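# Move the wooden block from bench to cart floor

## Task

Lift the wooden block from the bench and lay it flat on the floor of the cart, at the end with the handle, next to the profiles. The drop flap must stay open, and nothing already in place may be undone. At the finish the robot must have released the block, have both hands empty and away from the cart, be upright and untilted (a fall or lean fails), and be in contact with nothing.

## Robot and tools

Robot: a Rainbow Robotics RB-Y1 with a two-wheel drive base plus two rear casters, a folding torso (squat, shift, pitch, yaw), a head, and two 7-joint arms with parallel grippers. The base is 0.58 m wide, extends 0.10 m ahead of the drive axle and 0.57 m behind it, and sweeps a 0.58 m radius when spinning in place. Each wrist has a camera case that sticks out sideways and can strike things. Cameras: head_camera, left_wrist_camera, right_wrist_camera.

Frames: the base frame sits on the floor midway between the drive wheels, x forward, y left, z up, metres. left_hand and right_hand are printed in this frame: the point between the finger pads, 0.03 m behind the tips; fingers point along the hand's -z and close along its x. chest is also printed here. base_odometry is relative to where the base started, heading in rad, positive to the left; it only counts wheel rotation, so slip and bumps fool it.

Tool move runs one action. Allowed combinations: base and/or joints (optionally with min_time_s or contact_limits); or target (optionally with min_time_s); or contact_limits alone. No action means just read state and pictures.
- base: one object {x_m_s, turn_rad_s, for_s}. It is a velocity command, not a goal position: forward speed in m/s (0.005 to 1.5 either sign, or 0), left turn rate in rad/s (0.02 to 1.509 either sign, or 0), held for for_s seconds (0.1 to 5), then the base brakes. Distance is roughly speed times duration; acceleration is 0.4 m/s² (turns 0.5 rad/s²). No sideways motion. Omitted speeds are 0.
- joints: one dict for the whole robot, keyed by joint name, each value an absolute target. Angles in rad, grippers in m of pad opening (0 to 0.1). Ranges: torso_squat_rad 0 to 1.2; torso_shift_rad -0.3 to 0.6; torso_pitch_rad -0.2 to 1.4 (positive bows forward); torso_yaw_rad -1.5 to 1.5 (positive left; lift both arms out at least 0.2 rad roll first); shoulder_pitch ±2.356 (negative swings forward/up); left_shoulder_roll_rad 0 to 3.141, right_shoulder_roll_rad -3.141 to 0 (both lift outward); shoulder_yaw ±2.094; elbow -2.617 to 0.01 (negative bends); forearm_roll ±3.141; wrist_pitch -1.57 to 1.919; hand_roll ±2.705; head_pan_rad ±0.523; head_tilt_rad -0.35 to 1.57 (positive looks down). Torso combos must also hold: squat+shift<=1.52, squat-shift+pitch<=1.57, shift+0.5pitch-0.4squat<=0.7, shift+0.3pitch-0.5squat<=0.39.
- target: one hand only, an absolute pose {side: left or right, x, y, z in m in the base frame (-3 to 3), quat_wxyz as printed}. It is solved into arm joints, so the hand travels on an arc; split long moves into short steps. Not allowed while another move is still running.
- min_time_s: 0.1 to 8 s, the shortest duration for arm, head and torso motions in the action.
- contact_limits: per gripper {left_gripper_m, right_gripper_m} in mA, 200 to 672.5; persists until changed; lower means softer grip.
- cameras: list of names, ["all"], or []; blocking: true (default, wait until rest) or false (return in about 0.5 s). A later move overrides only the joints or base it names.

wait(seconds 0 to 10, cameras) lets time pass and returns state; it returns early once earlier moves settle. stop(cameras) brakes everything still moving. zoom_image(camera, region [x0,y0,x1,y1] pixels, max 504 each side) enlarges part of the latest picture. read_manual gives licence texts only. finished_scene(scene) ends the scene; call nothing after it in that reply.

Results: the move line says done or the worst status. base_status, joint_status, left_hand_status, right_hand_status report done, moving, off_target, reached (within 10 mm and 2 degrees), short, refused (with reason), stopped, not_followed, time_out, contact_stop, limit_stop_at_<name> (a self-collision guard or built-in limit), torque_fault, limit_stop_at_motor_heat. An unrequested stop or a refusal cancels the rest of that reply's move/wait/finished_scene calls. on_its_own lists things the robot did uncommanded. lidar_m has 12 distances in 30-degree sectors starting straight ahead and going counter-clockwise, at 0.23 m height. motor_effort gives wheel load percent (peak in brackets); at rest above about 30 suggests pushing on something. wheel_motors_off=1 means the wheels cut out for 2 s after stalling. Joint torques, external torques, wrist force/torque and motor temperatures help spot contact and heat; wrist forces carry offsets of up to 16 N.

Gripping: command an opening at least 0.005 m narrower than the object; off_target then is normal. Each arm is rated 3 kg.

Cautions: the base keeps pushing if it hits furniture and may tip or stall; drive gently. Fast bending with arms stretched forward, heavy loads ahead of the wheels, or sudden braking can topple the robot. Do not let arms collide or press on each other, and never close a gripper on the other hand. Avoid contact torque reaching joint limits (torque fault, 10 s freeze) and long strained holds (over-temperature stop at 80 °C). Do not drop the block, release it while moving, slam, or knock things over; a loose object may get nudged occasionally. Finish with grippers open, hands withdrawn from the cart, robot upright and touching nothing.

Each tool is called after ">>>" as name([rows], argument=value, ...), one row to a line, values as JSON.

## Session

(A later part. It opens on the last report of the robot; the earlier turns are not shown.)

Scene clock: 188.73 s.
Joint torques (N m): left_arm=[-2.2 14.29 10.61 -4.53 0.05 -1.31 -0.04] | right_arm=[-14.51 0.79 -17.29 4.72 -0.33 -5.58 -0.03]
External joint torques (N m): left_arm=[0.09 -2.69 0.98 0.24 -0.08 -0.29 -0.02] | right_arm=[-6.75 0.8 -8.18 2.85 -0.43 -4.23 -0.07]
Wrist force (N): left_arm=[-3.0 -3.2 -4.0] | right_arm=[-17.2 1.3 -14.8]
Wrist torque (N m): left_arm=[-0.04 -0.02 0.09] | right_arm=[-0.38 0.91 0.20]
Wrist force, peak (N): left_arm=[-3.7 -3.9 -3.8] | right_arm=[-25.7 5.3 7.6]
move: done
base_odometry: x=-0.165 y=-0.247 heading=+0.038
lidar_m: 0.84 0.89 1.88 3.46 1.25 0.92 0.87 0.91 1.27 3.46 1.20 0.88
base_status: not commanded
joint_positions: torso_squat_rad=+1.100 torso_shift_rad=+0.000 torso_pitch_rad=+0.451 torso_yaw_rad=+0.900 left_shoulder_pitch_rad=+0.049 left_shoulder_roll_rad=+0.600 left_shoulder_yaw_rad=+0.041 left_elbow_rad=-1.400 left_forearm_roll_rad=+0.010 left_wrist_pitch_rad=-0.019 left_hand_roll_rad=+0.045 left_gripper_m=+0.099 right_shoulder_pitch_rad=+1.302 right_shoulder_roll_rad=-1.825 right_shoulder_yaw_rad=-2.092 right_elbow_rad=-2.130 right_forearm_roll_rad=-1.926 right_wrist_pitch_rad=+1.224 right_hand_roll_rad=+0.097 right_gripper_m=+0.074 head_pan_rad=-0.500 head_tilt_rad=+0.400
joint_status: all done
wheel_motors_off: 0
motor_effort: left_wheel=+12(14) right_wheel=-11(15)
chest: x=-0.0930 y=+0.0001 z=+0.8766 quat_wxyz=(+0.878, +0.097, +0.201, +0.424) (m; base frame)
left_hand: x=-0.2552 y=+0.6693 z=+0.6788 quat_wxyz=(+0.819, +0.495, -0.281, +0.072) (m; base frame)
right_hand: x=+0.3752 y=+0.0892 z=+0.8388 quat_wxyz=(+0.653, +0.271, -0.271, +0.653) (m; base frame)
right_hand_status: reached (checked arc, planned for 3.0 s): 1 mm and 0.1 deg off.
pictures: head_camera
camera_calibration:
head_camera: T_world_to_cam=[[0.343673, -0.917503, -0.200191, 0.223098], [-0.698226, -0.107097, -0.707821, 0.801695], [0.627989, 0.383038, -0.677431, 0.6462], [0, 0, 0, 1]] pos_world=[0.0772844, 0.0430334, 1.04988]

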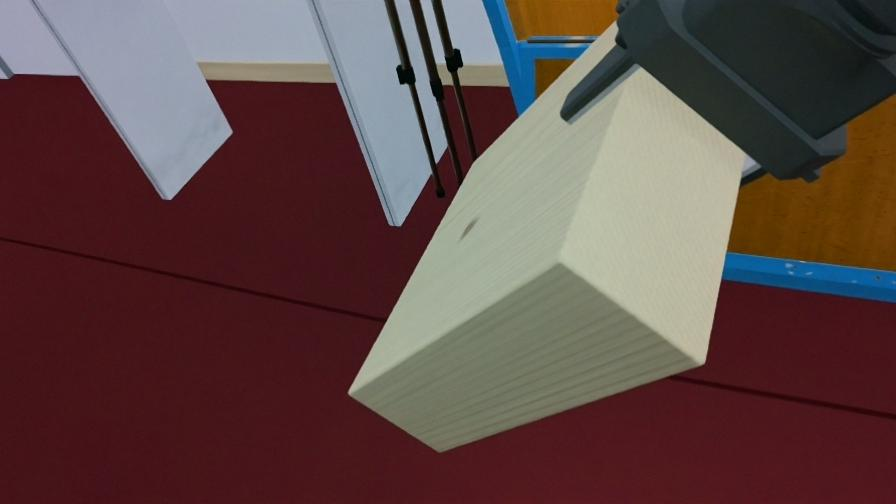

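>>> move(target={"side":"right","x":0.375,"y":0.13,"z":0.65,"quat_wxyz":[0.6533,0.2706,-0.2706,0.6533]}, min_time_s=2, cameras=[])

>>> move(target={"side":"right","x":0.375,"y":0.13,"z":0.47,"quat_wxyz":[0.6533,0.2706,-0.2706,0.6533]}, min_time_s=2, cameras=["head_camera"])

Scene clock: 192.57 s.
Joint torques (N m): left_arm=[-2.25 14.5 10.28 -4.46 0.16 -1.3 -0.02] | right_arm=[-16.66 4.86 -16.02 -2.48 -0.15 -5.67 -0.45]
External joint torques (N m): left_arm=[0.04 -2.49 0.65 0.3 0.03 -0.27 0] | right_arm=[-7.03 0.28 -5.94 -1.47 -0.32 -4.29 -0.49]
Wrist force (N): left_arm=[-2.6 -3.4 -4.3] | right_arm=[-17.5 0.7 -15.3]
Wrist torque (N m): left_arm=[-0.01 -0.01 0.12] | right_arm=[-0.25 0.91 0.19]
Wrist force, peak (N): left_arm=[-3.2 -4.8 -3.6] | right_arm=[-17.3 0.7 -16.4]
move: done
base_odometry: x=-0.165 y=-0.247 heading=+0.038
lidar_m: 0.84 0.89 1.87 3.47 1.24 0.91 0.87 0.93 1.28 3.46 1.21 0.89
base_status: not commanded
joint_positions: torso_squat_rad=+1.100 torso_shift_rad=+0.000 torso_pitch_rad=+0.451 torso_yaw_rad=+0.900 left_shoulder_pitch_rad=+0.049 left_shoulder_roll_rad=+0.600 left_shoulder_yaw_rad=+0.041 left_elbow_rad=-1.400 left_forearm_roll_rad=+0.010 left_wrist_pitch_rad=-0.019 left_hand_roll_rad=+0.045 left_gripper_m=+0.099 right_shoulder_pitch_rad=+1.635 right_shoulder_roll_rad=-1.882 right_shoulder_yaw_rad=-1.671 right_elbow_rad=-2.173 right_forearm_roll_rad=-1.491 right_wrist_pitch_rad=+0.595 right_hand_roll_rad=+0.077 right_gripper_m=+0.074 head_pan_rad=-0.500 head_tilt_rad=+0.400
joint_status: all done
wheel_motors_off: 0
motor_effort: left_wheel=+12(13) right_wheel=-13(15)
chest: x=-0.0930 y=+0.0001 z=+0.8766 quat_wxyz=(+0.878, +0.097, +0.201, +0.424) (m; base frame)
left_hand: x=-0.2552 y=+0.6693 z=+0.6788 quat_wxyz=(+0.819, +0.495, -0.281, +0.072) (m; base frame)
right_hand: x=+0.3748 y=+0.1292 z=+0.6487 quat_wxyz=(+0.654, +0.270, -0.269, +0.654) (m; base frame)
right_hand_status: reached (checked arc, planned for 2.0 s): 2 mm and 0.2 deg off.
pictures: none
No camera images: "cameras" was empty.

Scene clock: 194.90 s.
Joint torques (N m): left_arm=[-2.44 14.65 10.44 -4.45 -0.02 -1.31 -0.12] | right_arm=[-19.23 8.76 -14.06 -4.7 0.04 -5.7 -0.41]
External joint torques (N m): left_arm=[-0.15 -2.33 0.81 0.31 -0.14 -0.28 -0.1] | right_arm=[-7.45 0.48 -5.61 -2.55 -0.15 -4.32 -0.45]
Wrist force (N): left_arm=[-2.4 -3.6 -4.2] | right_arm=[-17.1 1.3 -15.4]
Wrist torque (N m): left_arm=[0.00 0.02 0.12] | right_arm=[-0.33 0.98 0.25]
Wrist force, peak (N): left_arm=[-3.2 -3.6 -4.3] | right_arm=[-18.1 1.1 -16.1]
move: done
base_odometry: x=-0.165 y=-0.247 heading=+0.038
lidar_m: 0.85 0.90 1.87 3.48 1.25 0.92 0.88 0.93 1.25 3.46 1.20 0.87
base_status: not commanded
joint_positions: torso_squat_rad=+1.100 torso_shift_rad=+0.000 torso_pitch_rad=+0.451 torso_yaw_rad=+0.900 left_shoulder_pitch_rad=+0.049 left_shoulder_roll_rad=+0.600 left_shoulder_yaw_rad=+0.041 left_elbow_rad=-1.400 left_forearm_roll_rad=+0.010 left_wrist_pitch_rad=-0.019 left_hand_roll_rad=+0.045 left_gripper_m=+0.099 right_shoulder_pitch_rad=+1.958 right_shoulder_roll_rad=-2.184 right_shoulder_yaw_rad=-1.442 right_elbow_rad=-1.777 right_forearm_roll_rad=-1.161 right_wrist_pitch_rad=+0.100 right_hand_roll_rad=-0.007 right_gripper_m=+0.074 head_pan_rad=-0.500 head_tilt_rad=+0.400
joint_status: all done
wheel_motors_off: 0
motor_effort: left_wheel=+12(13) right_wheel=-13(15)
chest: x=-0.0931 y=+0.0001 z=+0.8766 quat_wxyz=(+0.878, +0.097, +0.201, +0.424) (m; base frame)
left_hand: x=-0.2552 y=+0.6693 z=+0.6788 quat_wxyz=(+0.819, +0.495, -0.281, +0.072) (m; base frame)
right_hand: x=+0.3749 y=+0.1286 z=+0.4686 quat_wxyz=(+0.653, +0.273, -0.266, +0.655) (m; base frame)
right_hand_status: reached (checked arc, planned for 2.0 s): 2 mm and 0.6 deg off.
pictures: head_camera
camera_calibration:
head_camera: T_world_to_cam=[[0.343673, -0.917503, -0.200191, 0.223098], [-0.698226, -0.107097, -0.707821, 0.801695], [0.627989, 0.383038, -0.677431, 0.6462], [0, 0, 0, 1]] pos_world=[0.0772844, 0.0430334, 1.04988]

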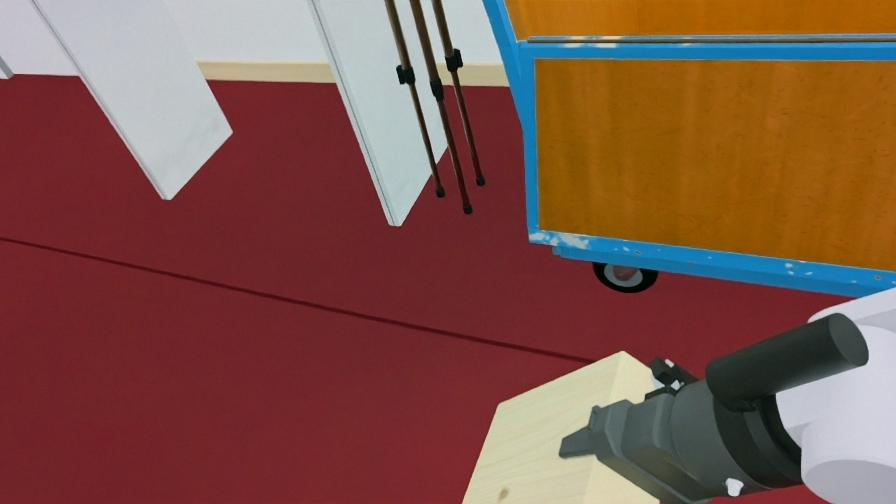

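>>> move(target={"side":"right","x":0.375,"y":0.1,"z":0.335,"quat_wxyz":[0.6533,0.2706,-0.2706,0.6533]}, min_time_s=2, cameras=["head_camera"])

Scene clock: 198.23 s.
Joint torques (N m): left_arm=[-2.26 14.45 10.41 -4.36 -0.07 -1.19 -0.07] | right_arm=[-19.19 10.49 -9.71 -1.78 -0.1 -5.57 -0.35]
External joint torques (N m): left_arm=[0.03 -2.54 0.78 0.41 -0.2 -0.16 -0.05] | right_arm=[-7.02 0.99 -4.34 -1.34 -0.16 -4.2 -0.38]
Wrist force (N): left_arm=[-2.6 -3.0 -4.3] | right_arm=[-17.1 0.6 -15.3]
Wrist torque (N m): left_arm=[-0.05 0.02 0.12] | right_arm=[-0.27 0.98 0.20]
Wrist force, peak (N): left_arm=[-3.2 -4.0 -3.9] | right_arm=[-18.3 1.9 -15.9]
move: done
base_odometry: x=-0.165 y=-0.247 heading=+0.038
lidar_m: 0.85 0.26 1.87 3.47 1.26 0.91 0.87 0.93 1.27 3.46 1.23 0.88
base_status: not commanded
joint_positions: torso_squat_rad=+1.100 torso_shift_rad=+0.000 torso_pitch_rad=+0.451 torso_yaw_rad=+0.900 left_shoulder_pitch_rad=+0.049 left_shoulder_roll_rad=+0.600 left_shoulder_yaw_rad=+0.041 left_elbow_rad=-1.400 left_forearm_roll_rad=+0.010 left_wrist_pitch_rad=-0.019 left_hand_roll_rad=+0.045 left_gripper_m=+0.099 right_shoulder_pitch_rad=+2.158 right_shoulder_roll_rad=-2.511 right_shoulder_yaw_rad=-1.279 right_elbow_rad=-1.231 right_forearm_roll_rad=-1.072 right_wrist_pitch_rad=-0.295 right_hand_roll_rad=-0.104 right_gripper_m=+0.074 head_pan_rad=-0.500 head_tilt_rad=+0.400
joint_status: all done
wheel_motors_off: 0
motor_effort: left_wheel=+12(13) right_wheel=-12(14)
chest: x=-0.0931 y=+0.0001 z=+0.8766 quat_wxyz=(+0.878, +0.097, +0.201, +0.424) (m; base frame)
left_hand: x=-0.2552 y=+0.6693 z=+0.6788 quat_wxyz=(+0.819, +0.495, -0.281, +0.072) (m; base frame)
right_hand: x=+0.3741 y=+0.0987 z=+0.3345 quat_wxyz=(+0.655, +0.264, -0.273, +0.653) (m; base frame)
right_hand_status: reached (checked arc, planned for 2.0 s): 2 mm and 0.8 deg off.
pictures: head_camera
camera_calibration:
head_camera: T_world_to_cam=[[0.343673, -0.917503, -0.200191, 0.223098], [-0.698226, -0.107097, -0.707821, 0.801695], [0.627989, 0.383038, -0.677431, 0.6462], [0, 0, 0, 1]] pos_world=[0.0772844, 0.0430334, 1.04988]

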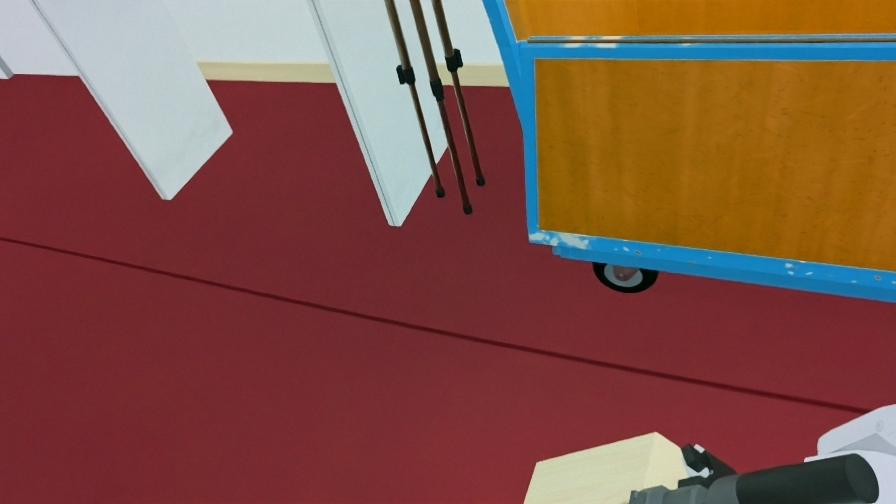

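>>> move(target={"side":"right","x":0.375,"y":0.1,"z":0.345,"quat_wxyz":[0.6124,0.3536,-0.3536,0.6124]}, min_time_s=1.5, cameras=[])

>>> move(target={"side":"right","x":0.375,"y":0.1,"z":0.47,"quat_wxyz":[0.6533,0.2706,-0.2706,0.6533]}, min_time_s=2, cameras=[])

>>> move(target={"side":"right","x":0.375,"y":0.1,"z":0.65,"quat_wxyz":[0.6533,0.2706,-0.2706,0.6533]}, min_time_s=2, cameras=[])

>>> move(target={"side":"right","x":0.375,"y":0.08,"z":0.86,"quat_wxyz":[0.6533,0.2706,-0.2706,0.6533]}, min_time_s=2, cameras=["head_camera"])

Scene clock: 203.33 s.
Joint torques (N m): left_arm=[-2.34 14.65 10.28 -4.37 0.01 -1.17 -0.08] | right_arm=[-18.06 11.57 -8.12 -0.44 -0.88 -6.79 -0.43]
External joint torques (N m): left_arm=[-0.05 -2.33 0.66 0.4 -0.11 -0.14 -0.06] | right_arm=[-6.79 1.09 -3.92 -1.04 -0.74 -5.15 -0.48]
Wrist force (N): left_arm=[-2.3 -3.7 -2.9] | right_arm=[-21.4 0.3 -10.2]
Wrist torque (N m): left_arm=[0.02 0.00 0.11] | right_arm=[-0.22 1.17 0.25]
Wrist force, peak (N): left_arm=[-3.0 -3.9 -4.2] | right_arm=[-21.5 1.9 -10.6]
move: done
base_odometry: x=-0.165 y=-0.247 heading=+0.038
lidar_m: 0.85 0.31 0.33 3.46 1.27 0.91 0.87 0.93 1.27 3.47 1.22 0.88
base_status: not commanded
joint_positions: torso_squat_rad=+1.100 torso_shift_rad=+0.000 torso_pitch_rad=+0.451 torso_yaw_rad=+0.900 left_shoulder_pitch_rad=+0.049 left_shoulder_roll_rad=+0.600 left_shoulder_yaw_rad=+0.041 left_elbow_rad=-1.400 left_forearm_roll_rad=+0.010 left_wrist_pitch_rad=-0.019 left_hand_roll_rad=+0.045 left_gripper_m=+0.099 right_shoulder_pitch_rad=+2.283 right_shoulder_roll_rad=-2.601 right_shoulder_yaw_rad=-1.272 right_elbow_rad=-0.980 right_forearm_roll_rad=-1.021 right_wrist_pitch_rad=-0.729 right_hand_roll_rad=-0.192 right_gripper_m=+0.074 head_pan_rad=-0.500 head_tilt_rad=+0.400
joint_status: all done
wheel_motors_off: 0
motor_effort: left_wheel=+12(13) right_wheel=-12(14)
chest: x=-0.0931 y=+0.0001 z=+0.8766 quat_wxyz=(+0.878, +0.097, +0.201, +0.424) (m; base frame)
left_hand: x=-0.2552 y=+0.6693 z=+0.6788 quat_wxyz=(+0.819, +0.495, -0.281, +0.072) (m; base frame)
right_hand: x=+0.3742 y=+0.0989 z=+0.3442 quat_wxyz=(+0.613, +0.352, -0.352, +0.613) (m; base frame)
right_hand_status: reached (checked arc, planned for 1.5 s): 2 mm and 0.3 deg off.
pictures: none
No camera images: "cameras" was empty.

Scene clock: 205.67 s.
Joint torques (N m): left_arm=[-2.47 14.62 10.46 -4.45 0.09 -1.29 -0.01] | right_arm=[-19.28 9.88 -15.12 -5.7 0.03 -5.25 -0.46]
External joint torques (N m): left_arm=[-0.18 -2.37 0.83 0.32 -0.03 -0.26 0.01] | right_arm=[-8.77 2.19 -7.15 -3.68 -0.14 -3.96 -0.49]
Wrist force (N): left_arm=[-1.8 -3.4 -3.5] | right_arm=[-16.8 0.7 -15.5]
Wrist torque (N m): left_arm=[0.02 0.06 0.10] | right_arm=[-0.28 0.91 0.25]
Wrist force, peak (N): left_arm=[-2.4 -4.0 -4.5] | right_arm=[-19.7 -1.1 -13.9]
move: done
base_odometry: x=-0.165 y=-0.247 heading=+0.038
lidar_m: 0.84 0.89 1.87 3.45 1.25 0.91 0.87 0.93 1.27 3.47 1.21 0.88
base_status: not commanded
joint_positions: torso_squat_rad=+1.100 torso_shift_rad=+0.000 torso_pitch_rad=+0.451 torso_yaw_rad=+0.900 left_shoulder_pitch_rad=+0.049 left_shoulder_roll_rad=+0.600 left_shoulder_yaw_rad=+0.041 left_elbow_rad=-1.400 left_forearm_roll_rad=+0.010 left_wrist_pitch_rad=-0.019 left_hand_roll_rad=+0.045 left_gripper_m=+0.099 right_shoulder_pitch_rad=+1.871 right_shoulder_roll_rad=-2.109 right_shoulder_yaw_rad=-1.287 right_elbow_rad=-1.823 right_forearm_roll_rad=-0.832 right_wrist_pitch_rad=+0.025 right_hand_roll_rad=-0.325 right_gripper_m=+0.074 head_pan_rad=-0.500 head_tilt_rad=+0.400
joint_status: all done
wheel_motors_off: 0
motor_effort: left_wheel=+12(13) right_wheel=-12(14)
chest: x=-0.0931 y=+0.0001 z=+0.8766 quat_wxyz=(+0.878, +0.097, +0.201, +0.424) (m; base frame)
left_hand: x=-0.2552 y=+0.6693 z=+0.6788 quat_wxyz=(+0.819, +0.495, -0.281, +0.072) (m; base frame)
right_hand: x=+0.3745 y=+0.0984 z=+0.4684 quat_wxyz=(+0.654, +0.270, -0.269, +0.654) (m; base frame)
right_hand_status: reached (checked arc, planned for 2.0 s): 2 mm and 0.3 deg off.
pictures: none
No camera images: "cameras" was empty.

Scene clock: 208.00 s.
Joint torques (N m): left_arm=[-2.1 14.53 10.29 -4.54 -0.04 -1.22 0.07] | right_arm=[-17.23 7.01 -18.05 -2.6 -0.64 -5.31 0.06]
External joint torques (N m): left_arm=[0.19 -2.45 0.66 0.23 -0.17 -0.19 0.09] | right_arm=[-9.43 2.67 -8.29 -1.64 -0.75 -3.94 0.03]
Wrist force (N): left_arm=[-2.9 -3.6 -3.0] | right_arm=[-16.9 1.0 -15.3]
Wrist torque (N m): left_arm=[0.01 -0.05 0.14] | right_arm=[-0.29 0.97 0.01]
Wrist force, peak (N): left_arm=[-3.2 -3.7 -4.7] | right_arm=[-18.0 2.3 -16.3]
move: done
base_odometry: x=-0.165 y=-0.247 heading=+0.038
lidar_m: 0.85 0.90 1.87 3.45 1.25 0.91 0.86 0.92 1.27 3.46 1.21 0.88
base_status: not commanded
joint_positions: torso_squat_rad=+1.100 torso_shift_rad=+0.000 torso_pitch_rad=+0.451 torso_yaw_rad=+0.900 left_shoulder_pitch_rad=+0.049 left_shoulder_roll_rad=+0.600 left_shoulder_yaw_rad=+0.041 left_elbow_rad=-1.400 left_forearm_roll_rad=+0.010 left_wrist_pitch_rad=-0.019 left_hand_roll_rad=+0.045 left_gripper_m=+0.099 right_shoulder_pitch_rad=+1.604 right_shoulder_roll_rad=-1.769 right_shoulder_yaw_rad=-1.613 right_elbow_rad=-2.224 right_forearm_roll_rad=-1.557 right_wrist_pitch_rad=+0.565 right_hand_roll_rad=+0.174 right_gripper_m=+0.074 head_pan_rad=-0.500 head_tilt_rad=+0.400
joint_status: all done
wheel_motors_off: 0
motor_effort: left_wheel=+12(13) right_wheel=-13(15)
chest: x=-0.0931 y=+0.0001 z=+0.8766 quat_wxyz=(+0.878, +0.097, +0.201, +0.424) (m; base frame)
left_hand: x=-0.2552 y=+0.6693 z=+0.6788 quat_wxyz=(+0.819, +0.495, -0.281, +0.072) (m; base frame)
right_hand: x=+0.3741 y=+0.0995 z=+0.6488 quat_wxyz=(+0.656, +0.268, -0.272, +0.652) (m; base frame)
right_hand_status: reached (checked arc, planned for 2.0 s): 2 mm and 0.5 deg off.
pictures: none
No camera images: "cameras" was empty.

Scene clock: 210.33 s.
Joint torques (N m): left_arm=[-2.1 14.42 10.45 -4.57 0.11 -1.25 0.01] | right_arm=[-16.85 -1.75 -16.58 5.4 -0.56 -5.41 -0.44]
External joint torques (N m): left_arm=[0.19 -2.56 0.82 0.2 -0.02 -0.22 0.03] | right_arm=[-9.24 -0.42 -7.81 3.45 -0.65 -4.04 -0.48]
Wrist force (N): left_arm=[-2.9 -3.1 -3.5] | right_arm=[-17.1 1.0 -14.8]
Wrist torque (N m): left_arm=[-0.02 -0.02 0.11] | right_arm=[-0.36 0.95 0.22]
Wrist force, peak (N): left_arm=[-2.6 -3.9 -4.4] | right_arm=[-18.4 1.3 -15.9]
move: done
base_odometry: x=-0.165 y=-0.247 heading=+0.038
lidar_m: 0.85 0.89 1.87 3.47 1.25 0.91 0.87 0.92 1.27 3.45 1.20 0.89
base_status: not commanded
joint_positions: torso_squat_rad=+1.100 torso_shift_rad=+0.000 torso_pitch_rad=+0.451 torso_yaw_rad=+0.900 left_shoulder_pitch_rad=+0.049 left_shoulder_roll_rad=+0.600 left_shoulder_yaw_rad=+0.041 left_elbow_rad=-1.400 left_forearm_roll_rad=+0.010 left_wrist_pitch_rad=-0.019 left_hand_roll_rad=+0.045 left_gripper_m=+0.099 right_shoulder_pitch_rad=+1.214 right_shoulder_roll_rad=-1.840 right_shoulder_yaw_rad=-2.092 right_elbow_rad=-2.096 right_forearm_roll_rad=-1.958 right_wrist_pitch_rad=+1.315 right_hand_roll_rad=+0.088 right_gripper_m=+0.074 head_pan_rad=-0.500 head_tilt_rad=+0.400
joint_status: all done
wheel_motors_off: 0
motor_effort: left_wheel=+13(13) right_wheel=-12(15)
chest: x=-0.0931 y=+0.0001 z=+0.8766 quat_wxyz=(+0.878, +0.097, +0.201, +0.424) (m; base frame)
left_hand: x=-0.2552 y=+0.6693 z=+0.6788 quat_wxyz=(+0.819, +0.495, -0.281, +0.072) (m; base frame)
right_hand: x=+0.3747 y=+0.0797 z=+0.8584 quat_wxyz=(+0.654, +0.270, -0.269, +0.654) (m; base frame)
right_hand_status: reached (checked arc, planned for 2.0 s): 2 mm and 0.2 deg off.
pictures: head_camera
camera_calibration:
head_camera: T_world_to_cam=[[0.343673, -0.917503, -0.200191, 0.223098], [-0.698226, -0.107097, -0.707821, 0.801695], [0.627989, 0.383038, -0.677431, 0.6462], [0, 0, 0, 1]] pos_world=[0.0772844, 0.0430334, 1.04988]

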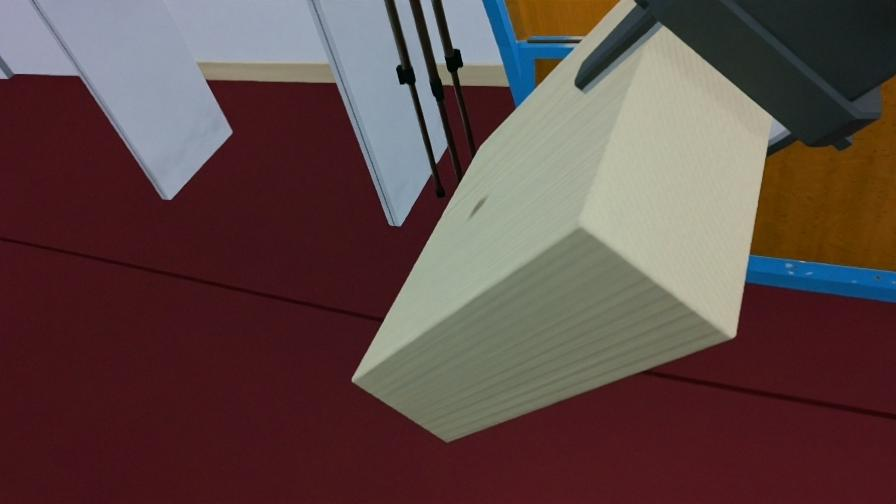

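>>> move(base={"x_m_s":0.3,"for_s":1.5}, joints={"head_tilt_rad":0.7}, cameras=["head_camera"])

Scene clock: 214.27 s.
Joint torques (N m): left_arm=[-2.14 14.66 10.19 -4.59 0.12 -1.27 -0.06] | right_arm=[-15.91 -1.53 -16.23 4.74 -0.72 -5.47 -0.27]
External joint torques (N m): left_arm=[0.15 -2.32 0.56 0.18 -0.01 -0.24 -0.04] | right_arm=[-8.29 -0.2 -7.46 2.8 -0.81 -4.1 -0.31]
Wrist force (N): left_arm=[-2.4 -2.9 -3.5] | right_arm=[-16.9 0.8 -15.3]
Wrist torque (N m): left_arm=[-0.07 0.01 0.11] | right_arm=[-0.30 1.00 0.19]
Wrist force, peak (N): left_arm=[-2.7 -4.2 -4.3] | right_arm=[-17.7 -1.0 -16.4]
move: done
base_odometry: x=+0.284 y=-0.230 heading=+0.039
lidar_m: 0.39 0.42 1.00 4.85 1.88 1.37 1.32 1.38 1.91 4.81 0.56 0.41
base_status: done (sent for 1.5 of 1.5 s)
joint_positions: torso_squat_rad=+1.100 torso_shift_rad=+0.000 torso_pitch_rad=+0.451 torso_yaw_rad=+0.900 left_shoulder_pitch_rad=+0.049 left_shoulder_roll_rad=+0.600 left_shoulder_yaw_rad=+0.041 left_elbow_rad=-1.400 left_forearm_roll_rad=+0.010 left_wrist_pitch_rad=-0.019 left_hand_roll_rad=+0.045 left_gripper_m=+0.099 right_shoulder_pitch_rad=+1.214 right_shoulder_roll_rad=-1.840 right_shoulder_yaw_rad=-2.092 right_elbow_rad=-2.096 right_forearm_roll_rad=-1.958 right_wrist_pitch_rad=+1.315 right_hand_roll_rad=+0.088 right_gripper_m=+0.074 head_pan_rad=-0.500 head_tilt_rad=+0.700
joint_status: all done
wheel_motors_off: 0
motor_effort: left_wheel=+5(36) right_wheel=-7(56)
chest: x=-0.0930 y=+0.0001 z=+0.8766 quat_wxyz=(+0.878, +0.097, +0.201, +0.424) (m; base frame)
left_hand: x=-0.2552 y=+0.6693 z=+0.6788 quat_wxyz=(+0.819, +0.495, -0.281, +0.072) (m; base frame)
right_hand: x=+0.3748 y=+0.0797 z=+0.8585 quat_wxyz=(+0.654, +0.270, -0.269, +0.653) (m; base frame)
pictures: head_camera
camera_calibration:
head_camera: T_world_to_cam=[[0.335466, -0.92116, -0.197298, 0.220149], [-0.854724, -0.209554, -0.474904, 0.559705], [0.396118, 0.327949, -0.857636, 0.837981], [0, 0, 0, 1]] pos_world=[0.0726011, 0.0452663, 1.02792]

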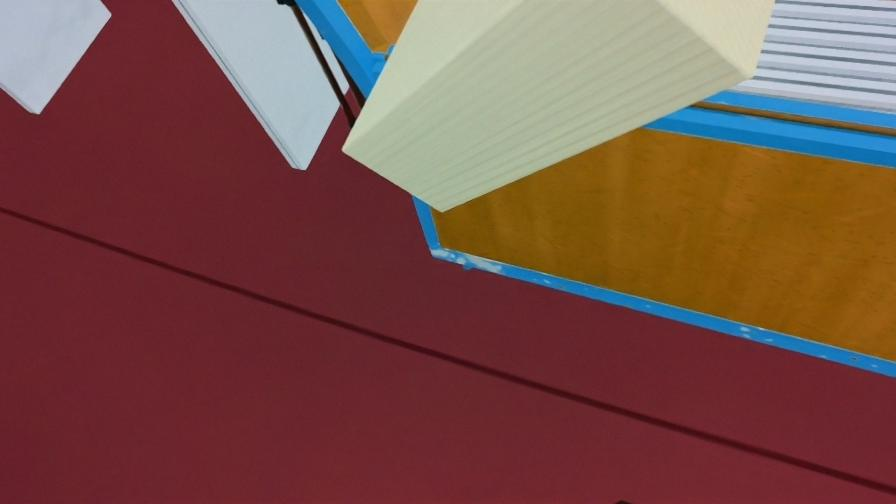

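>>> move(base={"x_m_s":0.2,"for_s":0.95}, joints={"head_tilt_rad":0.75,"head_pan_rad":-0.52}, cameras=["head_camera"])

Scene clock: 217.40 s.
Joint torques (N m): left_arm=[-2.26 14.46 10.42 -4.57 0.08 -1.37 -0.05] | right_arm=[-15.98 -1.25 -16.19 4.65 -0.69 -5.49 -0.45]
External joint torques (N m): left_arm=[0.04 -2.53 0.79 0.2 -0.04 -0.35 -0.03] | right_arm=[-8.37 0.08 -7.42 2.71 -0.78 -4.12 -0.48]
Wrist force (N): left_arm=[-2.7 -3.2 -3.2] | right_arm=[-17.2 0.8 -15.1]
Wrist torque (N m): left_arm=[-0.07 0.00 0.12] | right_arm=[-0.32 0.92 0.20]
Wrist force, peak (N): left_arm=[-3.2 -3.9 -4.0] | right_arm=[-18.1 -0.2 -15.8]
move: done
base_odometry: x=+0.478 y=-0.222 heading=+0.039
lidar_m: 0.20 0.21 0.31 4.09 2.16 1.57 1.51 1.59 2.20 0.80 0.30 0.22
base_status: done (sent for 0.97 of 0.97 s)
joint_positions: torso_squat_rad=+1.100 torso_shift_rad=+0.000 torso_pitch_rad=+0.451 torso_yaw_rad=+0.900 left_shoulder_pitch_rad=+0.049 left_shoulder_roll_rad=+0.600 left_shoulder_yaw_rad=+0.041 left_elbow_rad=-1.400 left_forearm_roll_rad=+0.010 left_wrist_pitch_rad=-0.019 left_hand_roll_rad=+0.045 left_gripper_m=+0.099 right_shoulder_pitch_rad=+1.214 right_shoulder_roll_rad=-1.840 right_shoulder_yaw_rad=-2.092 right_elbow_rad=-2.096 right_forearm_roll_rad=-1.958 right_wrist_pitch_rad=+1.315 right_hand_roll_rad=+0.088 right_gripper_m=+0.074 head_pan_rad=-0.520 head_tilt_rad=+0.750
joint_status: all done
wheel_motors_off: 0
motor_effort: left_wheel=+5(31) right_wheel=-6(19)
chest: x=-0.0931 y=+0.0001 z=+0.8766 quat_wxyz=(+0.878, +0.097, +0.201, +0.424) (m; base frame)
left_hand: x=-0.2552 y=+0.6693 z=+0.6788 quat_wxyz=(+0.819, +0.495, -0.281, +0.072) (m; base frame)
right_hand: x=+0.3747 y=+0.0797 z=+0.8585 quat_wxyz=(+0.654, +0.270, -0.269, +0.654) (m; base frame)
pictures: head_camera
camera_calibration:
head_camera: T_world_to_cam=[[0.317601, -0.929294, -0.188525, 0.211221], [-0.877651, -0.212828, -0.429456, 0.512163], [0.358968, 0.301855, -0.883191, 0.865569], [0, 0, 0, 1]] pos_world=[0.0717049, 0.0440125, 1.02423]

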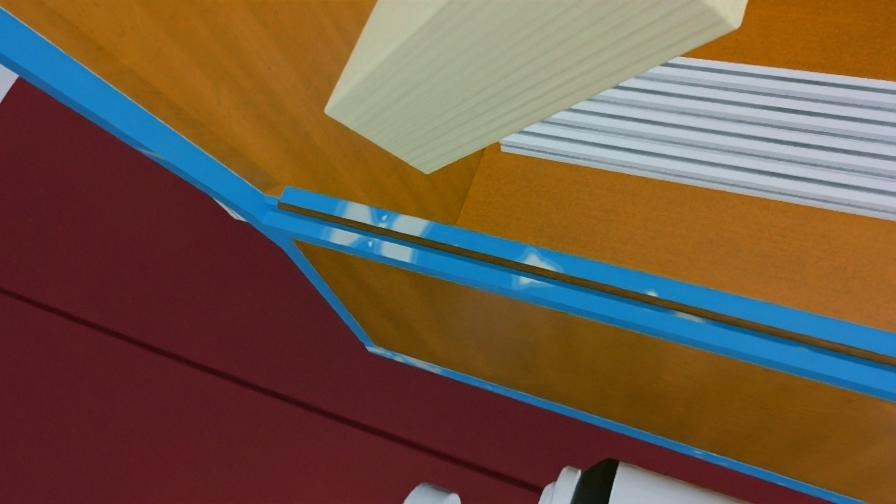

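>>> move(target={"side":"right","x":0.39,"y":0.08,"z":0.65,"quat_wxyz":[0.6533,0.2706,-0.2706,0.6533]}, min_time_s=2.5, cameras=["head_camera"])

>>> move(target={"side":"right","x":0.39,"y":0.08,"z":0.52,"quat_wxyz":[0.6335,0.314,-0.314,0.6335]}, min_time_s=2.5, cameras=["head_camera"])

Scene clock: 226.37 s.
Joint torques (N m): left_arm=[-2.05 14.89 10.45 -4.6 0.12 -1.24 -0.02] | right_arm=[-13.18 6.42 -15.24 -2.55 -1.11 -5.27 0.06]
External joint torques (N m): left_arm=[0.24 -2.09 0.82 0.17 -0.01 -0.22 0] | right_arm=[-6.15 2.7 -5.35 -1.74 -1.06 -4 0.03]
Wrist force (N): left_arm=[-2.0 -3.0 -3.5] | right_arm=[-17.2 0.6 -15.2]
Wrist torque (N m): left_arm=[-0.05 0.08 0.10] | right_arm=[-0.25 0.90 0.02]
Wrist force, peak (N): left_arm=[-2.7 -3.8 -4.6] | right_arm=[-17.5 -0.2 -15.9]
move: done
base_odometry: x=+0.478 y=-0.222 heading=+0.039
lidar_m: 0.20 0.22 0.31 4.09 2.16 1.58 1.51 1.60 2.19 0.79 0.28 0.21
base_status: not commanded
joint_positions: torso_squat_rad=+1.100 torso_shift_rad=+0.000 torso_pitch_rad=+0.451 torso_yaw_rad=+0.900 left_shoulder_pitch_rad=+0.049 left_shoulder_roll_rad=+0.600 left_shoulder_yaw_rad=+0.041 left_elbow_rad=-1.400 left_forearm_roll_rad=+0.010 left_wrist_pitch_rad=-0.019 left_hand_roll_rad=+0.045 left_gripper_m=+0.099 right_shoulder_pitch_rad=+1.545 right_shoulder_roll_rad=-1.714 right_shoulder_yaw_rad=-1.556 right_elbow_rad=-2.169 right_forearm_roll_rad=-1.733 right_wrist_pitch_rad=+0.582 right_hand_roll_rad=+0.389 right_gripper_m=+0.074 head_pan_rad=-0.520 head_tilt_rad=+0.750
joint_status: all done
wheel_motors_off: 0
motor_effort: left_wheel=+6(7) right_wheel=-7(8)
chest: x=-0.0931 y=+0.0001 z=+0.8766 quat_wxyz=(+0.878, +0.097, +0.201, +0.424) (m; base frame)
left_hand: x=-0.2552 y=+0.6693 z=+0.6788 quat_wxyz=(+0.819, +0.495, -0.281, +0.072) (m; base frame)
right_hand: x=+0.3896 y=+0.0794 z=+0.6489 quat_wxyz=(+0.654, +0.270, -0.269, +0.653) (m; base frame)
right_hand_status: reached (checked arc, planned for 2.5 s): 1 mm and 0.2 deg off.
pictures: head_camera
camera_calibration:
head_camera: T_world_to_cam=[[0.317601, -0.929294, -0.188525, 0.211221], [-0.877651, -0.212828, -0.429456, 0.512163], [0.358968, 0.301855, -0.883191, 0.865569], [0, 0, 0, 1]] pos_world=[0.0717049, 0.0440125, 1.02423]

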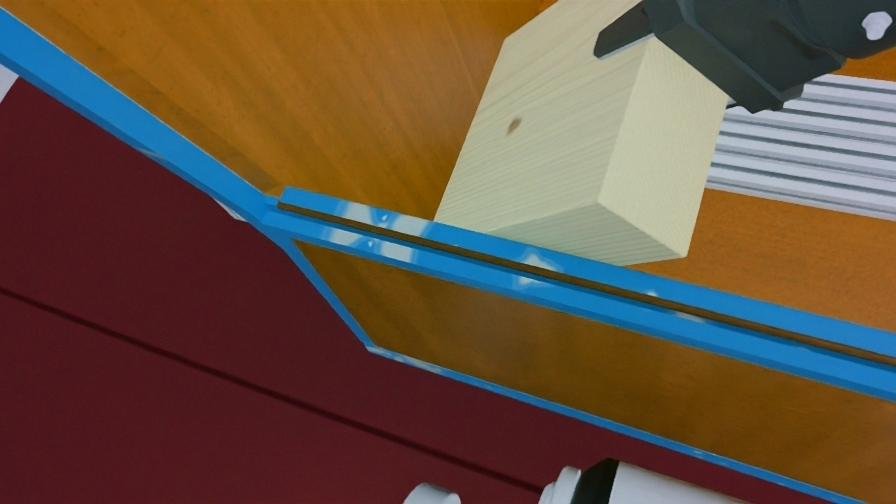

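Scene clock: 229.20 s.
Joint torques (N m): left_arm=[-2.28 14.6 10.56 -4.49 0.06 -1.23 -0.01] | right_arm=[-9.9 2.91 -8.72 -10.41 0.18 -5.89 -0.06]
External joint torques (N m): left_arm=[0.01 -2.38 0.93 0.28 -0.06 -0.21 0.01] | right_arm=[-1.34 -2.92 -0.57 -8.65 0.18 -4.58 -0.1]
Wrist force (N): left_arm=[-2.6 -2.6 -3.4] | right_arm=[-13.3 -15.5 -10.8]
Wrist torque (N m): left_arm=[-0.13 -0.01 0.13] | right_arm=[0.28 1.20 0.03]
Wrist force, peak (N): left_arm=[-2.6 -4.0 -4.7] | right_arm=[-19.8 0.1 -14.8]
move: done
base_odometry: x=+0.478 y=-0.222 heading=+0.039
lidar_m: 0.20 0.21 0.30 4.07 2.16 1.57 1.51 1.61 2.17 0.81 0.30 0.21
base_status: not commanded
joint_positions: torso_squat_rad=+1.100 torso_shift_rad=+0.000 torso_pitch_rad=+0.451 torso_yaw_rad=+0.900 left_shoulder_pitch_rad=+0.049 left_shoulder_roll_rad=+0.600 left_shoulder_yaw_rad=+0.041 left_elbow_rad=-1.400 left_forearm_roll_rad=+0.010 left_wrist_pitch_rad=-0.019 left_hand_roll_rad=+0.045 left_gripper_m=+0.099 right_shoulder_pitch_rad=+1.684 right_shoulder_roll_rad=-1.943 right_shoulder_yaw_rad=-1.123 right_elbow_rad=-1.886 right_forearm_roll_rad=-0.593 right_wrist_pitch_rad=-0.151 right_hand_roll_rad=-0.536 right_gripper_m=+0.074 head_pan_rad=-0.520 head_tilt_rad=+0.750
joint_status: all done
wheel_motors_off: 0
motor_effort: left_wheel=+5(7) right_wheel=-8(10)
chest: x=-0.0931 y=+0.0001 z=+0.8766 quat_wxyz=(+0.878, +0.097, +0.201, +0.424) (m; base frame)
left_hand: x=-0.2552 y=+0.6693 z=+0.6788 quat_wxyz=(+0.819, +0.495, -0.281, +0.072) (m; base frame)
right_hand: x=+0.3912 y=+0.0790 z=+0.5193 quat_wxyz=(+0.635, +0.310, -0.321, +0.630) (m; base frame)
right_hand_status: reached (checked arc, planned for 2.5 s): 2 mm and 1.0 deg off.
pictures: head_camera
camera_calibration:
head_camera: T_world_to_cam=[[0.317613, -0.929294, -0.188507, 0.211201], [-0.877598, -0.212806, -0.429575, 0.512279], [0.359086, 0.301872, -0.883137, 0.865504], [0, 0, 0, 1]] pos_world=[0.0717047, 0.0440125, 1.02423]

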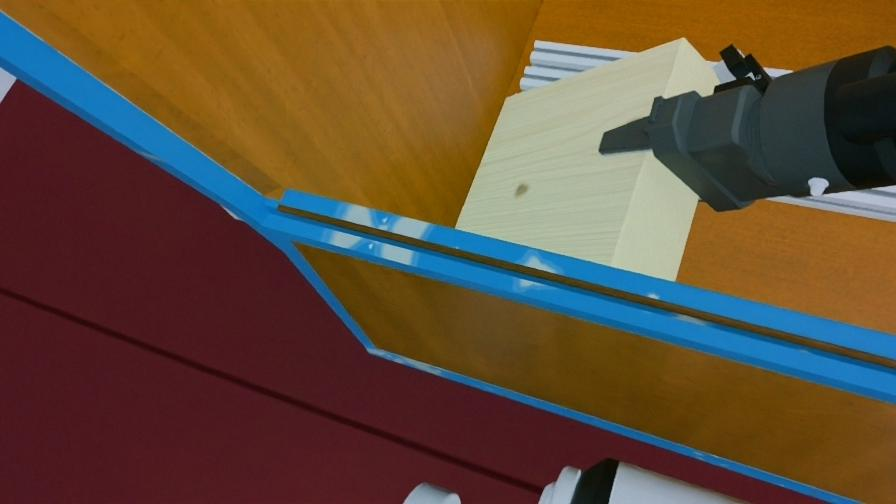

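>>> move(target={"side":"right","x":0.405,"y":0.08,"z":0.52,"quat_wxyz":[0.6335,0.314,-0.314,0.6335]}, min_time_s=1, cameras=["head_camera"])

Scene clock: 232.17 s.
Joint torques (N m): left_arm=[-1.98 14.62 10.53 -4.57 0.13 -1.14 -0.04] | right_arm=[-18.48 5.9 -13.13 -3.82 -0.87 -4.64 -0.25]
External joint torques (N m): left_arm=[0.32 -2.37 0.9 0.2 0.01 -0.11 -0.02] | right_arm=[-9.52 0.66 -4.84 -2.43 -0.76 -3.54 -0.29]
Wrist force (N): left_arm=[-2.8 -3.6 -3.4] | right_arm=[-19.2 0.5 -12.7]
Wrist torque (N m): left_arm=[0.02 -0.03 0.09] | right_arm=[-0.20 1.08 0.27]
Wrist force, peak (N): left_arm=[-2.6 -4.0 -4.4] | right_arm=[-19.9 2.0 -13.6]
move: done
base_odometry: x=+0.478 y=-0.222 heading=+0.039
lidar_m: 0.20 0.21 0.31 4.09 2.14 1.59 1.51 1.60 2.19 0.79 0.30 0.21
base_status: not commanded
joint_positions: torso_squat_rad=+1.100 torso_shift_rad=+0.000 torso_pitch_rad=+0.451 torso_yaw_rad=+0.900 left_shoulder_pitch_rad=+0.049 left_shoulder_roll_rad=+0.600 left_shoulder_yaw_rad=+0.041 left_elbow_rad=-1.400 left_forearm_roll_rad=+0.010 left_wrist_pitch_rad=-0.019 left_hand_roll_rad=+0.045 left_gripper_m=+0.099 right_shoulder_pitch_rad=+1.637 right_shoulder_roll_rad=-1.960 right_shoulder_yaw_rad=-1.089 right_elbow_rad=-1.820 right_forearm_roll_rad=-0.380 right_wrist_pitch_rad=-0.197 right_hand_roll_rad=-0.764 right_gripper_m=+0.074 head_pan_rad=-0.520 head_tilt_rad=+0.750
joint_status: all done
wheel_motors_off: 0
motor_effort: left_wheel=+4(5) right_wheel=-7(10)
chest: x=-0.0931 y=+0.0001 z=+0.8766 quat_wxyz=(+0.878, +0.097, +0.201, +0.424) (m; base frame)
left_hand: x=-0.2552 y=+0.6693 z=+0.6788 quat_wxyz=(+0.819, +0.495, -0.281, +0.072) (m; base frame)
right_hand: x=+0.4046 y=+0.0786 z=+0.5183 quat_wxyz=(+0.635, +0.312, -0.318, +0.631) (m; base frame)
right_hand_status: reached (checked arc, planned for 1.0 s): 2 mm and 0.6 deg off.
pictures: head_camera
camera_calibration:
head_camera: T_world_to_cam=[[0.317613, -0.929294, -0.188507, 0.211201], [-0.877598, -0.212806, -0.429575, 0.512279], [0.359086, 0.301872, -0.883137, 0.865504], [0, 0, 0, 1]] pos_world=[0.0717047, 0.0440125, 1.02423]

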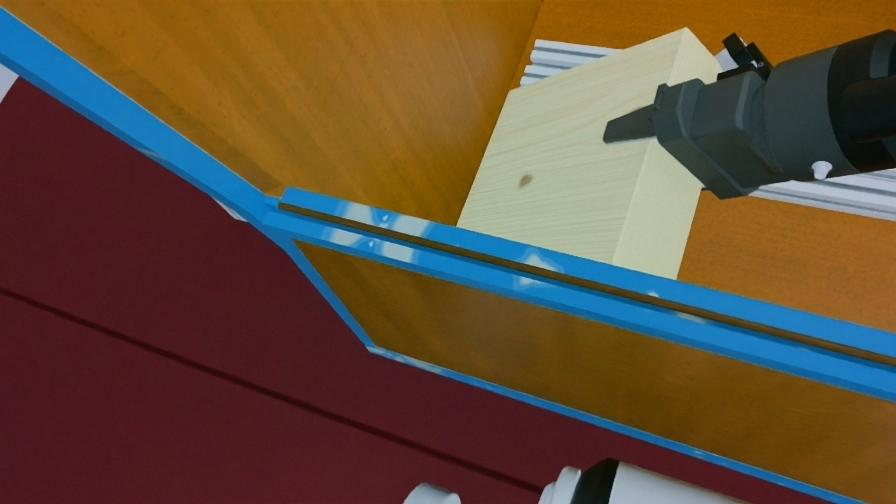

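>>> move(target={"side":"right","x":0.406,"y":0.08,"z":0.465,"quat_wxyz":[0.6124,0.3536,-0.3536,0.6124]}, min_time_s=1.5, cameras=["head_camera"])

Scene clock: 235.17 s.
Joint torques (N m): left_arm=[-2.04 14.39 10.34 -4.52 0.07 -1.17 -0.06] | right_arm=[-16.2 11.11 -14.51 -2.49 -1.14 -6.41 -0.02]
External joint torques (N m): left_arm=[0.25 -2.6 0.71 0.25 -0.06 -0.14 -0.05] | right_arm=[-6.18 1.18 -7.82 -1.96 -1.02 -4.82 -0.06]
Wrist force (N): left_arm=[-2.9 -3.4 -3.2] | right_arm=[-21.0 0.7 -10.7]
Wrist torque (N m): left_arm=[-0.02 0.01 0.07] | right_arm=[-0.22 1.11 0.07]
Wrist force, peak (N): left_arm=[-2.8 -3.8 -4.5] | right_arm=[-21.6 1.0 -12.0]
move: done
base_odometry: x=+0.478 y=-0.222 heading=+0.039
lidar_m: 0.21 0.21 0.30 4.06 2.17 1.58 1.50 1.59 2.17 0.78 0.29 0.21
base_status: not commanded
joint_positions: torso_squat_rad=+1.100 torso_shift_rad=+0.000 torso_pitch_rad=+0.451 torso_yaw_rad=+0.900 left_shoulder_pitch_rad=+0.049 left_shoulder_roll_rad=+0.600 left_shoulder_yaw_rad=+0.041 left_elbow_rad=-1.400 left_forearm_roll_rad=+0.010 left_wrist_pitch_rad=-0.019 left_hand_roll_rad=+0.045 left_gripper_m=+0.099 right_shoulder_pitch_rad=+1.974 right_shoulder_roll_rad=-2.158 right_shoulder_yaw_rad=-1.200 right_elbow_rad=-1.527 right_forearm_roll_rad=-0.867 right_wrist_pitch_rad=-0.521 right_hand_roll_rad=-0.281 right_gripper_m=+0.074 head_pan_rad=-0.520 head_tilt_rad=+0.750
joint_status: all done
wheel_motors_off: 0
motor_effort: left_wheel=+5(6) right_wheel=-7(9)
chest: x=-0.0931 y=+0.0001 z=+0.8766 quat_wxyz=(+0.878, +0.097, +0.201, +0.424) (m; base frame)
left_hand: x=-0.2552 y=+0.6693 z=+0.6788 quat_wxyz=(+0.819, +0.495, -0.281, +0.072) (m; base frame)
right_hand: x=+0.4061 y=+0.0784 z=+0.4635 quat_wxyz=(+0.614, +0.353, -0.348, +0.615) (m; base frame)
right_hand_status: reached (checked arc, planned for 1.5 s): 2 mm and 0.7 deg off.
pictures: head_camera
camera_calibration:
head_camera: T_world_to_cam=[[0.317613, -0.929294, -0.188507, 0.211201], [-0.877598, -0.212806, -0.429575, 0.512279], [0.359086, 0.301872, -0.883137, 0.865504], [0, 0, 0, 1]] pos_world=[0.0717047, 0.0440125, 1.02423]

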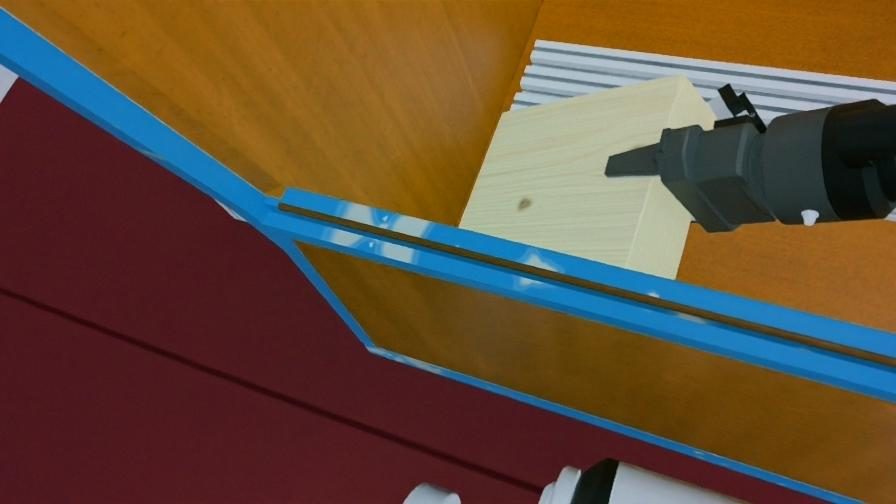

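>>> move(target={"side":"right","x":0.404,"y":0.08,"z":0.44,"quat_wxyz":[0.6124,0.3536,-0.3536,0.6124]}, min_time_s=1)

>>> move(target={"side":"right","x":0.404,"y":0.08,"z":0.425,"quat_wxyz":[0.6124,0.3536,-0.3536,0.6124]}, min_time_s=1, cameras=["head_camera"])

Scene clock: 238.83 s.
Joint torques (N m): left_arm=[-2.04 14.42 10.32 -4.53 0.11 -1.13 0] | right_arm=[-16.46 11.53 -13.74 -2.02 -1.26 -6.8 0.07]
External joint torques (N m): left_arm=[0.26 -2.56 0.7 0.23 -0.02 -0.11 0.02] | right_arm=[-6.12 1.02 -7.64 -1.75 -1.17 -5.18 0.03]
Wrist force (N): left_arm=[-2.5 -3.6 -4.3] | right_arm=[-21.1 0.9 -10.7]
Wrist torque (N m): left_arm=[0.02 -0.03 0.13] | right_arm=[-0.22 1.12 0.04]
Wrist force, peak (N): left_arm=[-2.6 -3.9 -4.5] | right_arm=[-21.4 0.9 -11.1]
move: done
base_odometry: x=+0.478 y=-0.222 heading=+0.039
lidar_m: 0.20 0.21 0.30 4.07 2.17 1.58 1.51 1.59 2.18 0.80 0.30 0.21
base_status: not commanded
joint_positions: torso_squat_rad=+1.100 torso_shift_rad=+0.000 torso_pitch_rad=+0.451 torso_yaw_rad=+0.900 left_shoulder_pitch_rad=+0.049 left_shoulder_roll_rad=+0.600 left_shoulder_yaw_rad=+0.041 left_elbow_rad=-1.400 left_forearm_roll_rad=+0.010 left_wrist_pitch_rad=-0.019 left_hand_roll_rad=+0.045 left_gripper_m=+0.099 right_shoulder_pitch_rad=+2.042 right_shoulder_roll_rad=-2.239 right_shoulder_yaw_rad=-1.200 right_elbow_rad=-1.429 right_forearm_roll_rad=-0.943 right_wrist_pitch_rad=-0.584 right_hand_roll_rad=-0.216 right_gripper_m=+0.074 head_pan_rad=-0.520 head_tilt_rad=+0.750
joint_status: all done
wheel_motors_off: 0
motor_effort: left_wheel=+5(6) right_wheel=-7(9)
chest: x=-0.0931 y=+0.0001 z=+0.8766 quat_wxyz=(+0.878, +0.097, +0.201, +0.424) (m; base frame)
left_hand: x=-0.2552 y=+0.6693 z=+0.6788 quat_wxyz=(+0.819, +0.495, -0.281, +0.072) (m; base frame)
right_hand: x=+0.4034 y=+0.0786 z=+0.4386 quat_wxyz=(+0.613, +0.352, -0.352, +0.613) (m; base frame)
right_hand_status: reached (checked arc, planned for 1.0 s): 2 mm and 0.3 deg off.
pictures: none

Scene clock: 240.17 s.
Joint torques (N m): left_arm=[-1.99 14.75 10.39 -4.67 0.05 -1.23 -0.06] | right_arm=[-15.42 10.7 -8.87 -1.5 -0.68 -5.75 0.37]
External joint torques (N m): left_arm=[0.3 -2.23 0.76 0.1 -0.08 -0.2 -0.04] | right_arm=[-4.87 -0.02 -3.1 -1.44 -0.58 -4.13 0.32]
Wrist force (N): left_arm=[-3.0 -4.2 -3.3] | right_arm=[-18.1 0.0 -8.0]
Wrist torque (N m): left_arm=[0.10 -0.02 0.14] | right_arm=[-0.23 0.63 -0.24]
Wrist force, peak (N): left_arm=[-3.2 -3.7 -3.7] | right_arm=[-21.5 0.5 -10.7]
move: done
base_odometry: x=+0.478 y=-0.222 heading=+0.039
lidar_m: 0.19 0.21 0.30 4.09 2.16 1.58 1.52 1.60 2.19 0.79 0.30 0.21
base_status: not commanded
joint_positions: torso_squat_rad=+1.100 torso_shift_rad=+0.000 torso_pitch_rad=+0.451 torso_yaw_rad=+0.900 left_shoulder_pitch_rad=+0.049 left_shoulder_roll_rad=+0.600 left_shoulder_yaw_rad=+0.041 left_elbow_rad=-1.400 left_forearm_roll_rad=+0.010 left_wrist_pitch_rad=-0.019 left_hand_roll_rad=+0.045 left_gripper_m=+0.099 right_shoulder_pitch_rad=+2.072 right_shoulder_roll_rad=-2.286 right_shoulder_yaw_rad=-1.197 right_elbow_rad=-1.365 right_forearm_roll_rad=-0.962 right_wrist_pitch_rad=-0.617 right_hand_roll_rad=-0.208 right_gripper_m=+0.074 head_pan_rad=-0.520 head_tilt_rad=+0.750
joint_status: all done
wheel_motors_off: 0
motor_effort: left_wheel=+6(6) right_wheel=-5(9)
chest: x=-0.0931 y=+0.0001 z=+0.8766 quat_wxyz=(+0.878, +0.097, +0.201, +0.424) (m; base frame)
left_hand: x=-0.2552 y=+0.6693 z=+0.6788 quat_wxyz=(+0.819, +0.495, -0.281, +0.072) (m; base frame)
right_hand: x=+0.4033 y=+0.0788 z=+0.4249 quat_wxyz=(+0.614, +0.352, -0.352, +0.613) (m; base frame)
right_hand_status: reached (checked arc, planned for 1.0 s): 1 mm and 0.3 deg off.
pictures: head_camera
camera_calibration:
head_camera: T_world_to_cam=[[0.317613, -0.929294, -0.188507, 0.211201], [-0.877598, -0.212806, -0.429575, 0.512279], [0.359086, 0.301872, -0.883137, 0.865504], [0, 0, 0, 1]] pos_world=[0.0717047, 0.0440125, 1.02423]

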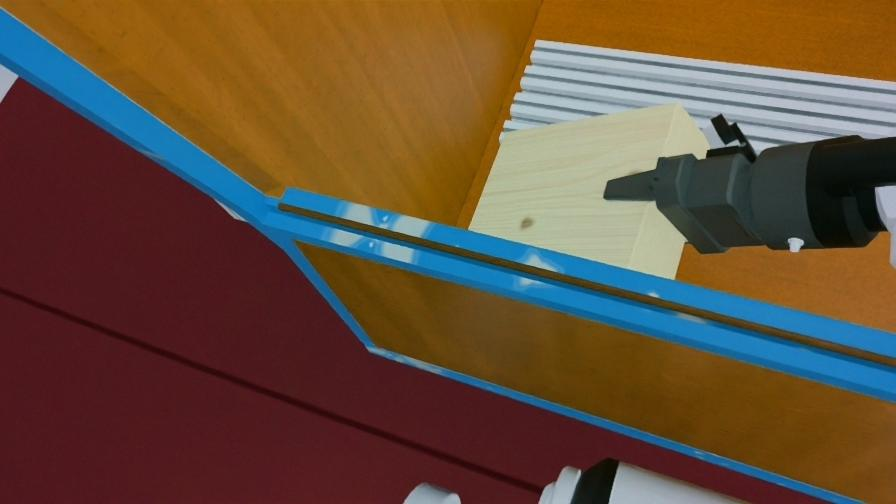

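>>> move(target={"side":"right","x":0.404,"y":0.06,"z":0.398,"quat_wxyz":[0.5792,0.4057,-0.4057,0.5792]}, min_time_s=2, cameras=["head_camera"])

Scene clock: 248.20 s.
Joint torques (N m): left_arm=[-1.91 14.3 10.67 -4.63 0.12 -1.15 0.01] | right_arm=[-15.24 9.38 -6.76 -2.35 -0.26 -8.58 -0.91]
External joint torques (N m): left_arm=[0.39 -2.68 1.05 0.14 -0.01 -0.12 0.03] | right_arm=[-5.28 -3.11 -3.03 -3.95 0.08 -6.84 -0.96]
Wrist force (N): left_arm=[-2.1 -3.3 -3.2] | right_arm=[-24.3 -4.3 -6.1]
Wrist torque (N m): left_arm=[-0.05 0.07 0.10] | right_arm=[-1.37 1.57 0.72]
Wrist force, peak (N): left_arm=[-3.3 -3.4 -4.6] | right_arm=[-17.7 -29.5 0.3]
move: done
base_odometry: x=+0.478 y=-0.222 heading=+0.039
lidar_m: 0.19 0.21 0.29 4.08 2.15 1.58 1.52 1.59 2.17 0.79 0.30 0.21
base_status: not commanded
joint_positions: torso_squat_rad=+1.100 torso_shift_rad=+0.000 torso_pitch_rad=+0.451 torso_yaw_rad=+0.900 left_shoulder_pitch_rad=+0.049 left_shoulder_roll_rad=+0.600 left_shoulder_yaw_rad=+0.041 left_elbow_rad=-1.400 left_forearm_roll_rad=+0.010 left_wrist_pitch_rad=-0.019 left_hand_roll_rad=+0.045 left_gripper_m=+0.099 right_shoulder_pitch_rad=+2.281 right_shoulder_roll_rad=-2.491 right_shoulder_yaw_rad=-1.194 right_elbow_rad=-0.957 right_forearm_roll_rad=-1.031 right_wrist_pitch_rad=-1.035 right_hand_roll_rad=-0.244 right_gripper_m=+0.074 head_pan_rad=-0.520 head_tilt_rad=+0.750
joint_status: all done
wheel_motors_off: 0
motor_effort: left_wheel=+5(6) right_wheel=-8(10)
chest: x=-0.0931 y=+0.0001 z=+0.8766 quat_wxyz=(+0.878, +0.097, +0.201, +0.424) (m; base frame)
left_hand: x=-0.2552 y=+0.6693 z=+0.6788 quat_wxyz=(+0.819, +0.495, -0.281, +0.072) (m; base frame)
right_hand: x=+0.4039 y=+0.0587 z=+0.3975 quat_wxyz=(+0.581, +0.402, -0.405, +0.580) (m; base frame)
right_hand_status: reached (checked arc, planned for 2.0 s): 1 mm and 0.5 deg off.
pictures: head_camera
camera_calibration:
head_camera: T_world_to_cam=[[0.317537, -0.929319, -0.188509, 0.211242], [-0.87759, -0.212712, -0.429638, 0.512251], [0.359173, 0.301859, -0.883106, 0.865503], [0, 0, 0, 1]] pos_world=[0.0716044, 0.0440128, 1.02423]

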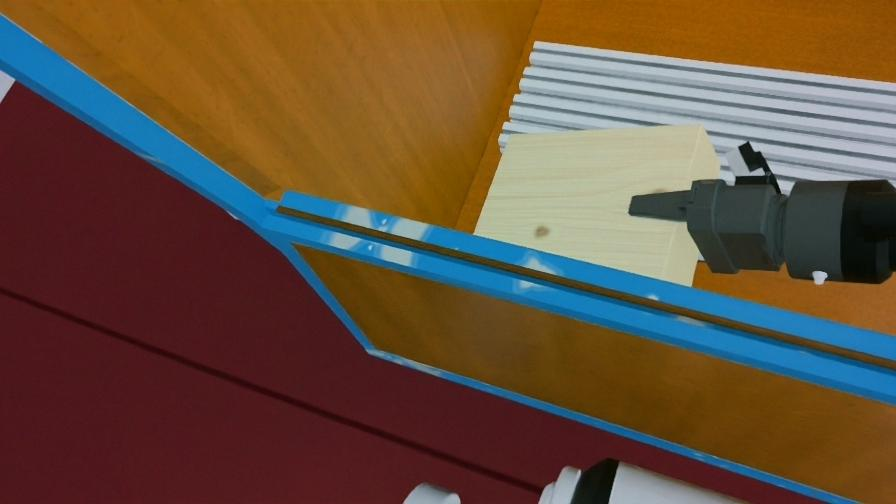

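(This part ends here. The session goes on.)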